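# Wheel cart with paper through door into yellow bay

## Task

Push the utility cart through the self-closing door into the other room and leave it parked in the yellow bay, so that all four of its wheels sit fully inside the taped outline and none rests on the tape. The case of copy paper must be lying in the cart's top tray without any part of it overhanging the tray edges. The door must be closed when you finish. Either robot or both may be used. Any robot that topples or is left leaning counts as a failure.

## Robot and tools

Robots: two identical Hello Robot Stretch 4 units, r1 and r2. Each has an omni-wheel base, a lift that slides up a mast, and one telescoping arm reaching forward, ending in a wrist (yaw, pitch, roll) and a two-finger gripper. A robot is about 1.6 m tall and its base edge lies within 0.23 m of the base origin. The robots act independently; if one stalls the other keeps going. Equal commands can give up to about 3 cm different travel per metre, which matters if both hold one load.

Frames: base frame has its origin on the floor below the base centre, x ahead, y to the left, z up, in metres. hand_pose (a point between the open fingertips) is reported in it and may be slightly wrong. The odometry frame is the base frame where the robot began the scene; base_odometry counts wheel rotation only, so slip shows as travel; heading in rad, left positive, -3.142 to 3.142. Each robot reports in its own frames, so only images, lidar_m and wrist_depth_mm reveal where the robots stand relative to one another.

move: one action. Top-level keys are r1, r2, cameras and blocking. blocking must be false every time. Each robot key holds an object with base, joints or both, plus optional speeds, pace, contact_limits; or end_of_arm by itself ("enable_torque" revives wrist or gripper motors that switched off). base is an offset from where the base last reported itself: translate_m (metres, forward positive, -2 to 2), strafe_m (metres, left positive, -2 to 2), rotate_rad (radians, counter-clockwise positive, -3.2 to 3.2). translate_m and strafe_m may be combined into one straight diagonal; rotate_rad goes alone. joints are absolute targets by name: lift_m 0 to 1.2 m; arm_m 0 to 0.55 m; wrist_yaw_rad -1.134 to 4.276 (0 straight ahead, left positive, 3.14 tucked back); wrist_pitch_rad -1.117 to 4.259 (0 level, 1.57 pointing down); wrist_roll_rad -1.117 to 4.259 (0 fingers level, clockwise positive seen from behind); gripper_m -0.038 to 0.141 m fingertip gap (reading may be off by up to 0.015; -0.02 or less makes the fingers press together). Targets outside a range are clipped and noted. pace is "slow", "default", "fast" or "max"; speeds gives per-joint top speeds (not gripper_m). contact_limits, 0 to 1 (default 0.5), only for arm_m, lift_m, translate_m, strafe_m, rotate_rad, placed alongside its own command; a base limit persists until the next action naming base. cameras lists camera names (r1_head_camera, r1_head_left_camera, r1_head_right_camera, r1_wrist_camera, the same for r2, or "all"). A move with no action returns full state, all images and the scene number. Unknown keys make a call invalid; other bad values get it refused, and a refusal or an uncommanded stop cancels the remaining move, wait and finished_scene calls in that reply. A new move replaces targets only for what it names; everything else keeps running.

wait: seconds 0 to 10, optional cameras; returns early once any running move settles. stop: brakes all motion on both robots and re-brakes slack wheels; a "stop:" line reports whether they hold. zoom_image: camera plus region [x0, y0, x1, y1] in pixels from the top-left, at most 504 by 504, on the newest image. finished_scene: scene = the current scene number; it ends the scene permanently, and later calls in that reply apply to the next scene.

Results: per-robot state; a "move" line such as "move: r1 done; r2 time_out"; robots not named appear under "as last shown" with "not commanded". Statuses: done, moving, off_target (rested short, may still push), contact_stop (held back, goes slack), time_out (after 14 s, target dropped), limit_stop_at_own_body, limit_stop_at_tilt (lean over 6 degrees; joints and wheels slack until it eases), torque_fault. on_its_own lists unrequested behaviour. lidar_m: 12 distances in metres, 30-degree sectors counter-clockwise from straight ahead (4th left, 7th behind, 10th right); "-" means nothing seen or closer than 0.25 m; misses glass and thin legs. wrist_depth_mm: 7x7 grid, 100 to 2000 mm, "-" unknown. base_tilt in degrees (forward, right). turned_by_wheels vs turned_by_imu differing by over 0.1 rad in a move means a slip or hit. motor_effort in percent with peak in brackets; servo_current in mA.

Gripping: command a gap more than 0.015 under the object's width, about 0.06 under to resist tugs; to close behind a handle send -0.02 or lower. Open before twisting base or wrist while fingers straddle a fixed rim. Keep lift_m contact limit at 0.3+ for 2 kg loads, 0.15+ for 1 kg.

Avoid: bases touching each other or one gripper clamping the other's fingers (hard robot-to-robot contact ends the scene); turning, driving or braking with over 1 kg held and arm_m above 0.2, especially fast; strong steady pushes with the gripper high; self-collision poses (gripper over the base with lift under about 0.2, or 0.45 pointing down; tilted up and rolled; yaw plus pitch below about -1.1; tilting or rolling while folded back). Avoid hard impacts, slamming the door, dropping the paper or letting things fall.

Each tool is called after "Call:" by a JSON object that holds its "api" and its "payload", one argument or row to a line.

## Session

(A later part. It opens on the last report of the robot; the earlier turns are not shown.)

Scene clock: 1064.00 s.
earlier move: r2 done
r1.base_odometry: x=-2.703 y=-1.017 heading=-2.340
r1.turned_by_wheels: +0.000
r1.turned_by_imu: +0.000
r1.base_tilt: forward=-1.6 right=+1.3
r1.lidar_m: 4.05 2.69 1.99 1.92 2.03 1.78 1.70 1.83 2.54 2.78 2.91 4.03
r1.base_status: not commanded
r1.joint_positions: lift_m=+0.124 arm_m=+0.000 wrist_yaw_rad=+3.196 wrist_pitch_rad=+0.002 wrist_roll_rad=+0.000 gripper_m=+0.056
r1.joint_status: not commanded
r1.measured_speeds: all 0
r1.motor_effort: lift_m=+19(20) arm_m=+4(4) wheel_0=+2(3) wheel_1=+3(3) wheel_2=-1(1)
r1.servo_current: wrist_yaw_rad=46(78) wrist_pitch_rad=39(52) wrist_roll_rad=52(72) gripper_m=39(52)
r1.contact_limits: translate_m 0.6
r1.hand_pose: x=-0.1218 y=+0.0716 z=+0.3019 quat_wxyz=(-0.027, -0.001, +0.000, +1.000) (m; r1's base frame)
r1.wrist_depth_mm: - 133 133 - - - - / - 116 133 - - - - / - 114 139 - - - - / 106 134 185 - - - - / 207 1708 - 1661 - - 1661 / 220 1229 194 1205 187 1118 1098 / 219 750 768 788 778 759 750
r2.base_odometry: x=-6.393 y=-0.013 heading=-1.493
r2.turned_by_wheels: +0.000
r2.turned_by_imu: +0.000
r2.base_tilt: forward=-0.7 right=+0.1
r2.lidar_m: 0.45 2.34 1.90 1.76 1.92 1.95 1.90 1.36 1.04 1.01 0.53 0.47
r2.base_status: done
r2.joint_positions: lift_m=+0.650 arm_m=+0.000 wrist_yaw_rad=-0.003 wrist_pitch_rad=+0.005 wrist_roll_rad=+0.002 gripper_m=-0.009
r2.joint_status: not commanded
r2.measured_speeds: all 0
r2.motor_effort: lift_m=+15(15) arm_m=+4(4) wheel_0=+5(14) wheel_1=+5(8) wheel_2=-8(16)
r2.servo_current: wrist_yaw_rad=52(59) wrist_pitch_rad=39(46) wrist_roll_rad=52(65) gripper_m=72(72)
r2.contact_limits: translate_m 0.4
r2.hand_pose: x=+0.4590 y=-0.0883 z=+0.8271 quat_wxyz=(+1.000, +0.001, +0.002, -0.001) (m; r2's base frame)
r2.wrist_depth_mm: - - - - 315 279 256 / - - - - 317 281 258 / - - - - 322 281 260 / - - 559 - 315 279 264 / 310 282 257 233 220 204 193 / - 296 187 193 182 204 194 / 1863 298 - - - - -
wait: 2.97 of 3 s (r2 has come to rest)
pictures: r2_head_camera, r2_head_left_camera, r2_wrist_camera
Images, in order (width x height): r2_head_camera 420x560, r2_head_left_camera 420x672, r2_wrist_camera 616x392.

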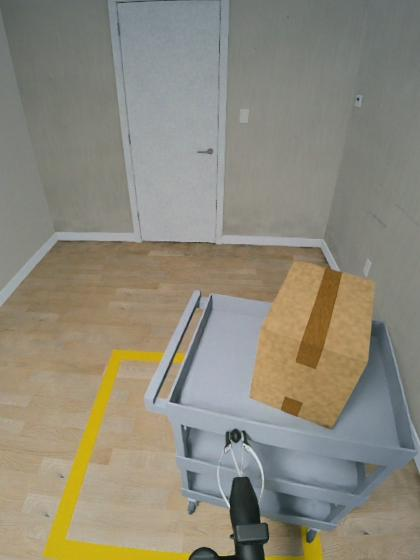

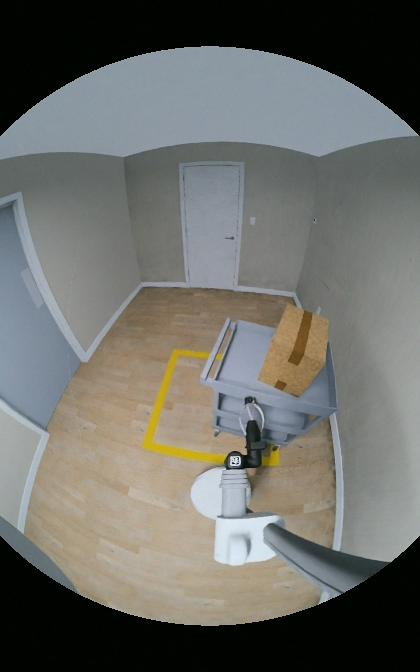

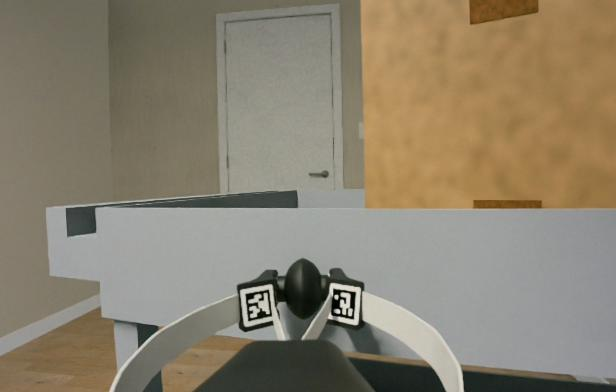

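Call:
{"api": "move", "payload": {
  "blocking": false,
  "r2": {"base":{"translate_m":-0.12},"pace":"default"},
  "cameras": []
}}

Call:
{"api": "wait", "payload": {
  "seconds": 1.2,
  "cameras": []
}}

Call:
{"api": "move", "payload": {
  "blocking": false,
  "r2": {"base":{"strafe_m":0.73},"joints":{"lift_m":0.685},"pace":"default"},
  "cameras": []
}}

Call:
{"api": "wait", "payload": {
  "seconds": 3.4,
  "cameras": []
}}

Call:
{"api": "move", "payload": {
  "blocking": false,
  "r2": {"base":{"rotate_rad":-1.784},"joints":{"wrist_roll_rad":1.57,"gripper_m":0.1},"pace":"default"},
  "cameras": []
}}

Call:
{"api": "wait", "payload": {
  "seconds": 3,
  "cameras": ["r2_head_camera","r2_head_left_camera"]
}}

Scene clock: 1115.60 s.
move: r2 moving
r1: as last shown
r1.lidar_m: 4.06 2.69 2.00 1.93 2.05 1.76 1.69 1.81 2.54 2.79 2.91 4.08
r1.servo_current: wrist_yaw_rad=52(52) wrist_pitch_rad=39(52) wrist_roll_rad=46(59) gripper_m=39(46)
r1.contact_limits: translate_m 0.6
r1.wrist_depth_mm: - 133 133 - - - - / - 116 133 - - - - / - 114 138 - - - - / 106 134 185 - - - - / 206 1756 - 1618 - - 1618 / 222 1205 195 1160 187 1138 1078 / 220 750 750 788 778 759 759
r2.base_odometry: x=-6.396 y=+0.018 heading=-1.493
r2.turned_by_wheels: +0.000
r2.turned_by_imu: +0.001
r2.base_tilt: forward=-0.7 right=+0.1
r2.lidar_m: 0.48 2.31 1.91 1.77 1.92 1.88 1.86 1.36 1.03 1.00 0.58 0.49
r2.base_status: translate_m moving
r2.joint_positions: lift_m=+0.650 arm_m=+0.000 wrist_yaw_rad=-0.003 wrist_pitch_rad=+0.005 wrist_roll_rad=+0.002 gripper_m=-0.009
r2.joint_status: not commanded
r2.measured_speeds: translate_m=-0.123 strafe_m=+0.000 rotate_rad=+0.001 lift_m=+0.000 arm_m=+0.000 wrist_yaw_rad=+0.000 wrist_pitch_rad=+0.000 wrist_roll_rad=+0.000
r2.motor_effort: lift_m=+15(15) arm_m=+4(4) wheel_0=-4(12) wheel_1=-7(9) wheel_2=+10(12)
r2.servo_current: wrist_yaw_rad=52(59) wrist_pitch_rad=39(46) wrist_roll_rad=39(59) gripper_m=72(72)
r2.hand_pose: x=+0.4590 y=-0.0882 z=+0.8271 quat_wxyz=(+1.000, +0.001, +0.002, -0.001) (m; r2's base frame)
r2.wrist_depth_mm: - - - - 338 298 271 / - - - - 342 301 277 / - - - - 343 303 279 / - - 525 732 332 294 276 / - 315 286 256 243 224 213 / - - 183 194 182 225 - / 1863 1618 - - - - -
pictures: none
No camera images: "cameras" was empty.

Scene clock: 1116.77 s.
earlier move: r2 done
r1.base_odometry: x=-2.703 y=-1.017 heading=-2.340
r1.turned_by_wheels: +0.000
r1.turned_by_imu: +0.000
r1.base_tilt: forward=-1.6 right=+1.3
r1.lidar_m: 4.06 2.73 2.00 1.93 2.04 1.76 1.68 1.81 2.52 2.80 2.91 4.06
r1.base_status: not commanded
r1.joint_positions: lift_m=+0.124 arm_m=+0.000 wrist_yaw_rad=+3.196 wrist_pitch_rad=+0.002 wrist_roll_rad=+0.000 gripper_m=+0.056
r1.joint_status: not commanded
r1.measured_speeds: all 0
r1.motor_effort: lift_m=+19(20) arm_m=+4(4) wheel_0=+2(3) wheel_1=+3(3) wheel_2=-1(1)
r1.servo_current: wrist_yaw_rad=59(65) wrist_pitch_rad=52(52) wrist_roll_rad=46(59) gripper_m=46(46)
r1.contact_limits: translate_m 0.6
r1.hand_pose: x=-0.1218 y=+0.0716 z=+0.3019 quat_wxyz=(-0.027, -0.001, +0.000, +1.000) (m; r1's base frame)
r1.wrist_depth_mm: - 133 133 - - - - / - 116 133 - - - - / - 114 139 - - - - / 106 135 185 - - - - / 206 1756 - 1708 - - 1708 / 222 1205 194 1182 187 1138 1078 / 219 750 759 788 778 759 750
r2.base_odometry: x=-6.403 y=+0.106 heading=-1.494
r2.turned_by_wheels: +0.000
r2.turned_by_imu: +0.000
r2.base_tilt: forward=-0.7 right=+0.1
r2.lidar_m: 0.56 2.33 1.92 1.77 1.94 1.81 1.76 1.35 1.04 1.00 0.67 0.57
r2.base_status: done
r2.joint_positions: lift_m=+0.650 arm_m=+0.000 wrist_yaw_rad=-0.003 wrist_pitch_rad=+0.005 wrist_roll_rad=+0.002 gripper_m=-0.009
r2.joint_status: not commanded
r2.measured_speeds: all 0
r2.motor_effort: lift_m=+15(15) arm_m=+4(4) wheel_0=-4(12) wheel_1=-5(9) wheel_2=+3(13)
r2.servo_current: wrist_yaw_rad=39(65) wrist_pitch_rad=46(46) wrist_roll_rad=46(59) gripper_m=59(72)
r2.hand_pose: x=+0.4590 y=-0.0882 z=+0.8271 quat_wxyz=(+1.000, +0.001, +0.002, -0.001) (m; r2's base frame)
r2.wrist_depth_mm: - - - - 427 370 342 / - - - - 421 373 342 / - - - - 427 377 343 / - - 549 831 407 366 336 / - - 387 351 330 306 287 / - - 186 202 177 - - / 1863 1756 - - - - -
wait: 1.17 of 1.2 s (r2 has come to rest)
pictures: none
No camera images: "cameras" was empty.

Scene clock: 1117.27 s.
move: r2 moving
r1: as last shown
r1.lidar_m: 4.07 2.69 2.02 1.94 2.05 1.79 1.68 1.82 2.54 2.79 2.92 4.06
r1.motor_effort: lift_m=+19(20) arm_m=+4(4) wheel_0=+2(2) wheel_1=+3(3) wheel_2=-1(1)
r1.servo_current: wrist_yaw_rad=46(65) wrist_pitch_rad=46(46) wrist_roll_rad=33(65) gripper_m=39(46)
r1.contact_limits: translate_m 0.6
r1.wrist_depth_mm: - 133 133 - - - - / - 116 133 - - - - / - 114 139 - - - - / 106 135 183 - - - - / 206 1708 - 1661 - - 1661 / 220 1205 193 1205 187 1118 1098 / 218 759 759 788 778 759 759
r2.base_odometry: x=-6.367 y=+0.109 heading=-1.494
r2.turned_by_wheels: +0.000
r2.turned_by_imu: +0.000
r2.base_tilt: forward=-0.7 right=+0.1
r2.lidar_m: 0.60 2.28 1.88 1.75 1.89 1.81 1.76 1.38 1.06 1.02 0.68 0.58
r2.base_status: strafe_m moving
r2.joint_positions: lift_m=+0.680 arm_m=+0.000 wrist_yaw_rad=-0.003 wrist_pitch_rad=+0.005 wrist_roll_rad=+0.002 gripper_m=-0.009
r2.joint_status: lift_m moving
r2.measured_speeds: translate_m=+0.001 strafe_m=+0.141 rotate_rad=-0.007 lift_m=+0.059 arm_m=+0.000 wrist_yaw_rad=+0.000 wrist_pitch_rad=+0.000 wrist_roll_rad=+0.000
r2.motor_effort: lift_m=+23(24) arm_m=+4(4) wheel_0=-8(13) wheel_1=+10(12) wheel_2=-1(2)
r2.servo_current: wrist_yaw_rad=46(59) wrist_pitch_rad=39(52) wrist_roll_rad=46(59) gripper_m=52(72)
r2.hand_pose: x=+0.4590 y=-0.0882 z=+0.8567 quat_wxyz=(+1.000, +0.001, +0.002, -0.001) (m; r2's base frame)
r2.wrist_depth_mm: - - - - - 389 353 / - - - - 436 384 357 / - - - - 439 389 359 / - - - - 442 392 353 / - - 399 359 340 314 300 / - - 186 202 183 317 298 / 1863 1808 - - - - -
pictures: none
No camera images: "cameras" was empty.

Scene clock: 1120.53 s.
earlier move: r2 done
r1.base_odometry: x=-2.703 y=-1.017 heading=-2.340
r1.turned_by_wheels: +0.000
r1.turned_by_imu: +0.000
r1.base_tilt: forward=-1.6 right=+1.3
r1.lidar_m: 4.05 2.69 2.01 1.92 2.01 1.75 1.72 1.82 2.54 2.78 2.90 4.07
r1.base_status: not commanded
r1.joint_positions: lift_m=+0.124 arm_m=+0.000 wrist_yaw_rad=+3.196 wrist_pitch_rad=+0.002 wrist_roll_rad=+0.000 gripper_m=+0.056
r1.joint_status: not commanded
r1.measured_speeds: all 0
r1.motor_effort: lift_m=+20(20) arm_m=+4(4) wheel_0=+2(3) wheel_1=+3(3) wheel_2=-1(1)
r1.servo_current: wrist_yaw_rad=46(72) wrist_pitch_rad=33(52) wrist_roll_rad=52(65) gripper_m=46(52)
r1.contact_limits: translate_m 0.6
r1.hand_pose: x=-0.1218 y=+0.0716 z=+0.3019 quat_wxyz=(-0.027, -0.001, +0.000, +1.000) (m; r1's base frame)
r1.wrist_depth_mm: - 133 133 - - - - / - 116 133 - - - - / - 114 139 - - - - / 106 135 184 - - - - / 207 1708 - 1661 - - 1708 / 221 1229 193 1182 187 1138 1078 / 218 759 750 788 768 759 750
r2.base_odometry: x=-5.675 y=+0.163 heading=-1.494
r2.turned_by_wheels: +0.000
r2.turned_by_imu: +0.001
r2.base_tilt: forward=-0.6 right=+0.0
r2.lidar_m: 3.02 1.53 1.18 1.05 1.13 1.71 1.70 1.84 1.76 1.73 0.90 0.89
r2.base_status: done
r2.joint_positions: lift_m=+0.685 arm_m=+0.000 wrist_yaw_rad=-0.003 wrist_pitch_rad=+0.005 wrist_roll_rad=+0.002 gripper_m=-0.009
r2.joint_status: all done
r2.measured_speeds: all 0
r2.motor_effort: lift_m=+20(24) arm_m=+4(4) wheel_0=-2(13) wheel_1=+2(13) wheel_2=+0(2)
r2.servo_current: wrist_yaw_rad=46(65) wrist_pitch_rad=39(52) wrist_roll_rad=52(59) gripper_m=65(72)
r2.hand_pose: x=+0.4590 y=-0.0882 z=+0.8616 quat_wxyz=(+1.000, +0.001, +0.002, -0.001) (m; r2's base frame)
r2.wrist_depth_mm: - - - - - - - / - - - - - - - / - - - - - - - / - - - - - - - / - - - - - - - / - - 187 202 181 - - / - 121 - - - 1863 1756
wait: 3.27 of 3.4 s (r2 has come to rest)
pictures: none
No camera images: "cameras" was empty.

Scene clock: 1121.03 s.
move: r2 moving
r1: as last shown
r1.lidar_m: 4.04 2.71 2.00 1.94 2.04 1.78 1.70 1.81 2.53 2.80 2.91 4.05
r1.motor_effort: lift_m=+19(20) arm_m=+4(4) wheel_0=+3(3) wheel_1=+3(3) wheel_2=-1(1)
r1.servo_current: wrist_yaw_rad=52(59) wrist_pitch_rad=33(46) wrist_roll_rad=39(59) gripper_m=46(46)
r1.contact_limits: translate_m 0.6
r1.wrist_depth_mm: - 133 133 - - - - / - 116 133 - - - - / - 114 139 - - - - / 107 134 184 - - - - / 206 1708 - 1708 - - 1661 / 220 1229 193 1160 187 1138 1098 / 220 759 759 798 778 750 750
r2.base_odometry: x=-5.675 y=+0.163 heading=-1.746
r2.turned_by_wheels: -0.252
r2.turned_by_imu: -0.245
r2.base_tilt: forward=-0.6 right=+0.1
r2.lidar_m: 3.01 1.80 1.27 1.06 1.09 1.35 1.69 1.73 1.89 1.72 1.05 0.89
r2.base_status: rotate_rad moving
r2.joint_positions: lift_m=+0.685 arm_m=+0.000 wrist_yaw_rad=-0.003 wrist_pitch_rad=+0.005 wrist_roll_rad=+0.588 gripper_m=+0.012
r2.joint_status: wrist_roll_rad moving; gripper_m moving
r2.measured_speeds: translate_m=+0.001 strafe_m=-0.001 rotate_rad=-0.974 lift_m=+0.000 arm_m=+0.000 wrist_yaw_rad=+0.000 wrist_pitch_rad=+0.000 wrist_roll_rad=+1.820
r2.motor_effort: lift_m=+21(21) arm_m=+4(4) wheel_0=+7(10) wheel_1=+9(10) wheel_2=+10(10)
r2.servo_current: wrist_yaw_rad=46(59) wrist_pitch_rad=46(46) wrist_roll_rad=98(98) gripper_m=104(104)
r2.hand_pose: x=+0.4590 y=-0.0882 z=+0.8616 quat_wxyz=(+0.957, +0.290, +0.002, -0.002) (m; r2's base frame)
r2.wrist_depth_mm: - - - - - - 741 / - - - - - - 512 / - - - - - - - / - - - - - - - / - - - - - - 960 / - - 190 195 182 1661 1308 / - - - - - - 1118
pictures: none
No camera images: "cameras" was empty.

Scene clock: 1122.73 s.
earlier move: r2 done
r1.base_odometry: x=-2.703 y=-1.017 heading=-2.340
r1.turned_by_wheels: +0.000
r1.turned_by_imu: +0.000
r1.base_tilt: forward=-1.6 right=+1.3
r1.lidar_m: 4.06 2.72 2.01 1.94 2.04 1.76 1.70 1.83 2.55 2.79 2.92 4.07
r1.base_status: not commanded
r1.joint_positions: lift_m=+0.124 arm_m=+0.000 wrist_yaw_rad=+3.196 wrist_pitch_rad=+0.002 wrist_roll_rad=+0.000 gripper_m=+0.056
r1.joint_status: not commanded
r1.measured_speeds: all 0
r1.motor_effort: lift_m=+20(20) arm_m=+4(4) wheel_0=+2(3) wheel_1=+3(3) wheel_2=-1(1)
r1.servo_current: wrist_yaw_rad=59(72) wrist_pitch_rad=33(52) wrist_roll_rad=65(72) gripper_m=33(46)
r1.contact_limits: translate_m 0.6
r1.hand_pose: x=-0.1218 y=+0.0716 z=+0.3019 quat_wxyz=(-0.027, -0.001, +0.000, +1.000) (m; r1's base frame)
r1.wrist_depth_mm: - 133 133 - - - - / - 116 134 - - - - / - 114 139 - - - - / 106 134 185 - - - - / 206 1708 - 1708 - - 1618 / 221 1229 193 1182 188 1138 1118 / 219 759 759 798 768 750 750
r2.base_odometry: x=-5.675 y=+0.163 heading=+3.006
r2.turned_by_wheels: -1.531
r2.turned_by_imu: -1.490
r2.base_tilt: forward=-0.7 right=+0.1
r2.lidar_m: 1.73 1.05 0.84 2.98 1.71 1.23 1.07 1.09 1.41 1.70 1.70 1.88
r2.base_status: done
r2.joint_positions: lift_m=+0.685 arm_m=+0.000 wrist_yaw_rad=-0.003 wrist_pitch_rad=+0.005 wrist_roll_rad=+1.568 gripper_m=+0.100
r2.joint_status: all done
r2.measured_speeds: all 0
r2.motor_effort: lift_m=+20(21) arm_m=+2(4) wheel_0=+4(12) wheel_1=+2(11) wheel_2=+3(11)
r2.servo_current: wrist_yaw_rad=46(65) wrist_pitch_rad=39(52) wrist_roll_rad=39(111) gripper_m=52(124)
r2.hand_pose: x=+0.4591 y=-0.0882 z=+0.8616 quat_wxyz=(+0.708, +0.706, +0.001, -0.003) (m; r2's base frame)
r2.wrist_depth_mm: - - - - - 1537 1182 / - - - - - 1537 1182 / - - - - - 1537 1205 / - - - - - 1499 1182 / - - - - - 1464 1182 / - - 189 - 185 1464 1205 / - - - - - - 1205
wait: 1.70 of 3 s (r2 has come to rest)
pictures: r2_head_camera, r2_head_left_camera
Images, in order (width x height): r2_head_camera 420x560, r2_head_left_camera 420x672.

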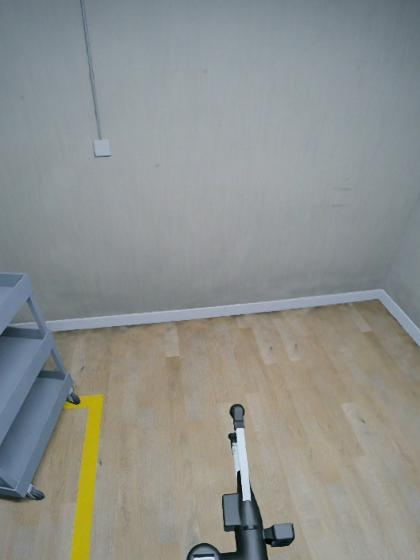

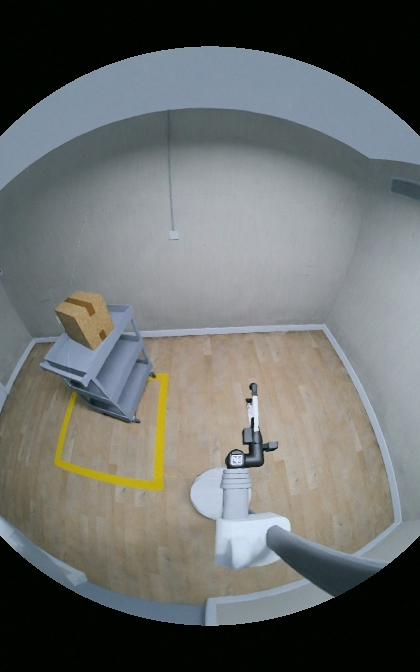

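Call:
{"api": "move", "payload": {
  "blocking": false,
  "r2": {"base":{"translate_m":-0.12,"strafe_m":1.0},"joints":{"wrist_yaw_rad":-0.05},"pace":"fast"},
  "cameras": []
}}

Call:
{"api": "wait", "payload": {
  "seconds": 4,
  "cameras": ["r2_head_camera","r2_wrist_camera"]
}}

Scene clock: 1133.30 s.
move: r2 moving
r1: as last shown
r1.lidar_m: 4.06 2.69 2.01 1.95 2.02 1.75 1.69 1.81 2.54 2.78 2.93 4.09
r1.motor_effort: lift_m=+19(20) arm_m=+4(4) wheel_0=+2(3) wheel_1=+3(3) wheel_2=-1(1)
r1.servo_current: wrist_yaw_rad=52(52) wrist_pitch_rad=33(46) wrist_roll_rad=59(59) gripper_m=39(46)
r1.contact_limits: translate_m 0.6
r1.wrist_depth_mm: - 133 133 - - - - / - 116 133 - - - - / - 114 138 - - - - / 107 134 184 - - - - / 206 1661 - 1661 - - 1661 / 220 1205 193 1182 187 1138 1118 / 219 750 759 809 778 750 750
r2.base_odometry: x=-5.676 y=+0.111 heading=+3.007
r2.turned_by_wheels: +0.001
r2.turned_by_imu: +0.001
r2.base_tilt: forward=-0.7 right=+0.1
r2.lidar_m: 1.74 0.98 0.84 2.97 1.74 1.23 1.05 1.08 1.40 1.74 1.79 1.85
r2.base_status: translate_m moving; strafe_m moving
r2.joint_positions: lift_m=+0.685 arm_m=+0.000 wrist_yaw_rad=-0.047 wrist_pitch_rad=+0.005 wrist_roll_rad=+1.568 gripper_m=+0.100
r2.joint_status: wrist_yaw_rad moving
r2.measured_speeds: translate_m=-0.024 strafe_m=+0.199 rotate_rad=+0.001 lift_m=+0.000 arm_m=+0.000 wrist_yaw_rad=+0.000 wrist_pitch_rad=+0.000 wrist_roll_rad=+0.000
r2.motor_effort: lift_m=+20(21) arm_m=-2(3) wheel_0=-10(14) wheel_1=+13(13) wheel_2=+6(9)
r2.servo_current: wrist_yaw_rad=91(91) wrist_pitch_rad=39(46) wrist_roll_rad=39(52) gripper_m=52(59)
r2.hand_pose: x=+0.4548 y=-0.1009 z=+0.8616 quat_wxyz=(+0.708, +0.706, -0.015, -0.018) (m; r2's base frame)
r2.wrist_depth_mm: - - - - - 1618 1138 / - - - - - 1576 1205 / - - - - - 1576 1182 / - - - - - 1499 1160 / - - - - - 1499 1205 / - - 187 - 185 1464 1205 / - - - - - - 1205
pictures: none
No camera images: "cameras" was empty.

Scene clock: 1136.60 s.
earlier move: r2 done
r1.base_odometry: x=-2.703 y=-1.017 heading=-2.340
r1.turned_by_wheels: +0.000
r1.turned_by_imu: +0.000
r1.base_tilt: forward=-1.6 right=+1.3
r1.lidar_m: 4.05 2.68 2.01 1.94 2.04 1.76 1.69 1.83 2.55 2.79 2.93 4.04
r1.base_status: not commanded
r1.joint_positions: lift_m=+0.124 arm_m=+0.000 wrist_yaw_rad=+3.196 wrist_pitch_rad=+0.002 wrist_roll_rad=+0.000 gripper_m=+0.056
r1.joint_status: not commanded
r1.measured_speeds: all 0
r1.motor_effort: lift_m=+20(20) arm_m=+4(4) wheel_0=+3(3) wheel_1=+3(3) wheel_2=-1(1)
r1.servo_current: wrist_yaw_rad=52(72) wrist_pitch_rad=46(46) wrist_roll_rad=46(65) gripper_m=39(46)
r1.contact_limits: translate_m 0.6
r1.hand_pose: x=-0.1218 y=+0.0716 z=+0.3019 quat_wxyz=(-0.027, -0.001, +0.000, +1.000) (m; r1's base frame)
r1.wrist_depth_mm: - 133 133 - - - - / - 116 133 - - - - / - 114 139 - - - - / 106 135 185 - - - - / 207 1708 - 1618 - - 1661 / 221 1205 193 1182 187 1138 1078 / 220 759 750 788 778 759 750
r2.base_odometry: x=-5.690 y=-0.844 heading=+3.007
r2.turned_by_wheels: +0.000
r2.turned_by_imu: +0.000
r2.base_tilt: forward=-0.7 right=+0.1
r2.lidar_m: 0.55 0.60 2.22 2.04 1.71 1.14 1.06 1.16 1.35 2.70 2.75 0.59
r2.base_status: done
r2.joint_positions: lift_m=+0.685 arm_m=+0.000 wrist_yaw_rad=-0.047 wrist_pitch_rad=+0.005 wrist_roll_rad=+1.568 gripper_m=+0.100
r2.joint_status: all done
r2.measured_speeds: all 0
r2.motor_effort: lift_m=+20(21) arm_m=-3(4) wheel_0=+0(16) wheel_1=+2(14) wheel_2=+3(9)
r2.servo_current: wrist_yaw_rad=46(91) wrist_pitch_rad=46(52) wrist_roll_rad=46(65) gripper_m=52(59)
r2.hand_pose: x=+0.4548 y=-0.1009 z=+0.8616 quat_wxyz=(+0.708, +0.706, -0.015, -0.018) (m; r2's base frame)
r2.wrist_depth_mm: - - - - - 1618 1160 / - - - - - 1576 1205 / - - - 340 402 404 407 / - - 603 402 404 - - / - - 615 410 407 - - / - - 195 353 187 - - / - - 676 - - - -
wait: 3.30 of 4 s (r2 has come to rest)
pictures: r2_head_camera, r2_wrist_camera
Images, in order (width x height): r2_head_camera 420x560, r2_wrist_camera 616x392.

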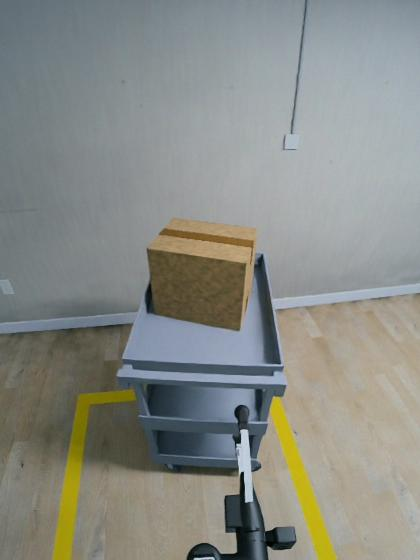

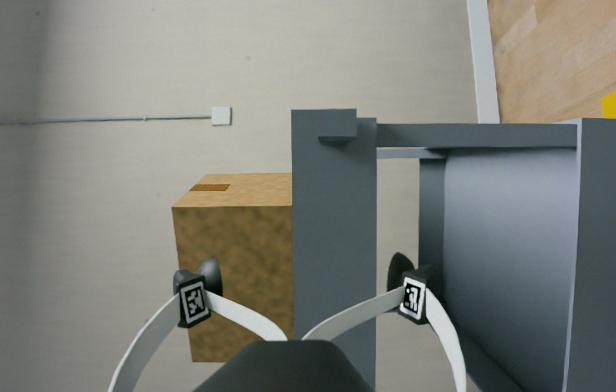

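Call:
{"api": "move", "payload": {
  "blocking": false,
  "r2": {"base":{"translate_m":0.145,"strafe_m":0.105},"pace":"default","contact_limits":{"translate_m":0.2}},
  "cameras": []
}}

Call:
{"api": "wait", "payload": {
  "seconds": 2,
  "cameras": ["r2_wrist_camera"]
}}

Scene clock: 1152.90 s.
move: r2 moving
r1: as last shown
r1.base_tilt: forward=-1.6 right=+1.2
r1.lidar_m: 4.04 2.73 2.01 1.92 2.02 1.77 1.72 1.79 2.52 2.78 2.91 4.09
r1.motor_effort: lift_m=+19(20) arm_m=+4(4) wheel_0=+3(3) wheel_1=+3(3) wheel_2=-1(1)
r1.servo_current: wrist_yaw_rad=59(72) wrist_pitch_rad=46(46) wrist_roll_rad=39(52) gripper_m=46(46)
r1.contact_limits: translate_m 0.6
r1.wrist_depth_mm: - 133 133 - - - - / - 116 133 - - - - / - 114 139 - - - - / 106 134 184 - - - - / 207 1756 - 1661 - - 1661 / 221 1229 194 1182 187 1138 1118 / 219 759 759 798 788 750 741
r2.base_odometry: x=-5.721 y=-0.861 heading=+3.006
r2.turned_by_wheels: +0.000
r2.turned_by_imu: +0.000
r2.base_tilt: forward=-0.7 right=+0.1
r2.lidar_m: 0.52 0.61 2.21 1.99 1.77 1.20 1.08 1.19 1.42 2.71 2.75 0.55
r2.base_status: translate_m moving; strafe_m moving
r2.joint_positions: lift_m=+0.685 arm_m=+0.000 wrist_yaw_rad=-0.047 wrist_pitch_rad=+0.005 wrist_roll_rad=+1.568 gripper_m=+0.100
r2.joint_status: not commanded
r2.measured_speeds: translate_m=+0.108 strafe_m=+0.078 rotate_rad=-0.002 lift_m=+0.000 arm_m=+0.000 wrist_yaw_rad=+0.000 wrist_pitch_rad=+0.000 wrist_roll_rad=+0.000
r2.motor_effort: lift_m=+20(21) arm_m=-3(4) wheel_0=-1(7) wheel_1=+11(13) wheel_2=-10(12)
r2.servo_current: wrist_yaw_rad=52(52) wrist_pitch_rad=46(46) wrist_roll_rad=52(52) gripper_m=52(52)
r2.contact_limits: translate_m 0.2
r2.hand_pose: x=+0.4548 y=-0.1010 z=+0.8616 quat_wxyz=(+0.708, +0.706, -0.015, -0.018) (m; r2's base frame)
r2.wrist_depth_mm: - - - - - 1576 1160 / - - - 315 - 1464 1182 / - - - 334 384 384 - / - - 585 382 379 - - / - - 597 384 384 - - / - - 195 329 186 - - / - - 647 - - - -
pictures: none
No camera images: "cameras" was empty.

Scene clock: 1154.30 s.
earlier move: r2 done
r1.base_odometry: x=-2.703 y=-1.017 heading=-2.340
r1.turned_by_wheels: +0.000
r1.turned_by_imu: +0.000
r1.base_tilt: forward=-1.6 right=+1.3
r1.lidar_m: 4.06 2.70 2.02 1.92 2.04 1.77 1.71 1.82 2.57 2.80 2.93 4.05
r1.base_status: not commanded
r1.joint_positions: lift_m=+0.124 arm_m=+0.000 wrist_yaw_rad=+3.196 wrist_pitch_rad=+0.002 wrist_roll_rad=+0.000 gripper_m=+0.056
r1.joint_status: not commanded
r1.measured_speeds: all 0
r1.motor_effort: lift_m=+19(20) arm_m=+3(4) wheel_0=+2(3) wheel_1=+3(3) wheel_2=-1(1)
r1.servo_current: wrist_yaw_rad=65(72) wrist_pitch_rad=39(46) wrist_roll_rad=52(59) gripper_m=46(46)
r1.contact_limits: translate_m 0.6
r1.hand_pose: x=-0.1218 y=+0.0716 z=+0.3019 quat_wxyz=(-0.027, -0.001, +0.000, +1.000) (m; r1's base frame)
r1.wrist_depth_mm: - 133 133 - - - - / - 116 133 - - - - / - 114 139 - - - - / 106 134 184 - - - - / 206 1756 - 1661 - - 1661 / 221 1205 193 1182 188 1160 1098 / 218 759 759 788 778 759 750
r2.base_odometry: x=-5.848 y=-0.929 heading=+3.006
r2.turned_by_wheels: +0.000
r2.turned_by_imu: +0.000
r2.base_tilt: forward=-0.7 right=+0.1
r2.lidar_m: 0.44 1.63 2.07 1.94 1.95 1.31 1.21 1.33 1.57 2.79 2.57 0.45
r2.base_status: done
r2.joint_positions: lift_m=+0.685 arm_m=+0.000 wrist_yaw_rad=-0.047 wrist_pitch_rad=+0.005 wrist_roll_rad=+1.568 gripper_m=+0.100
r2.joint_status: not commanded
r2.measured_speeds: all 0
r2.motor_effort: lift_m=+20(21) arm_m=-4(4) wheel_0=-3(7) wheel_1=+1(13) wheel_2=-5(12)
r2.servo_current: wrist_yaw_rad=39(59) wrist_pitch_rad=39(52) wrist_roll_rad=39(59) gripper_m=52(59)
r2.contact_limits: translate_m 0.2
r2.hand_pose: x=+0.4548 y=-0.1010 z=+0.8616 quat_wxyz=(+0.708, +0.706, -0.015, -0.018) (m; r2's base frame)
r2.wrist_depth_mm: - - - 202 260 1430 1138 / - - - 204 263 723 - / - 469 469 207 265 866 - / - 488 488 209 270 866 - / - 508 504 271 271 - - / - 171 195 214 192 - - / - - - - - - 504
wait: 1.40 of 2 s (r2 has come to rest)
pictures: r2_wrist_camera
Images, in order (width x height): r2_wrist_camera 616x392.

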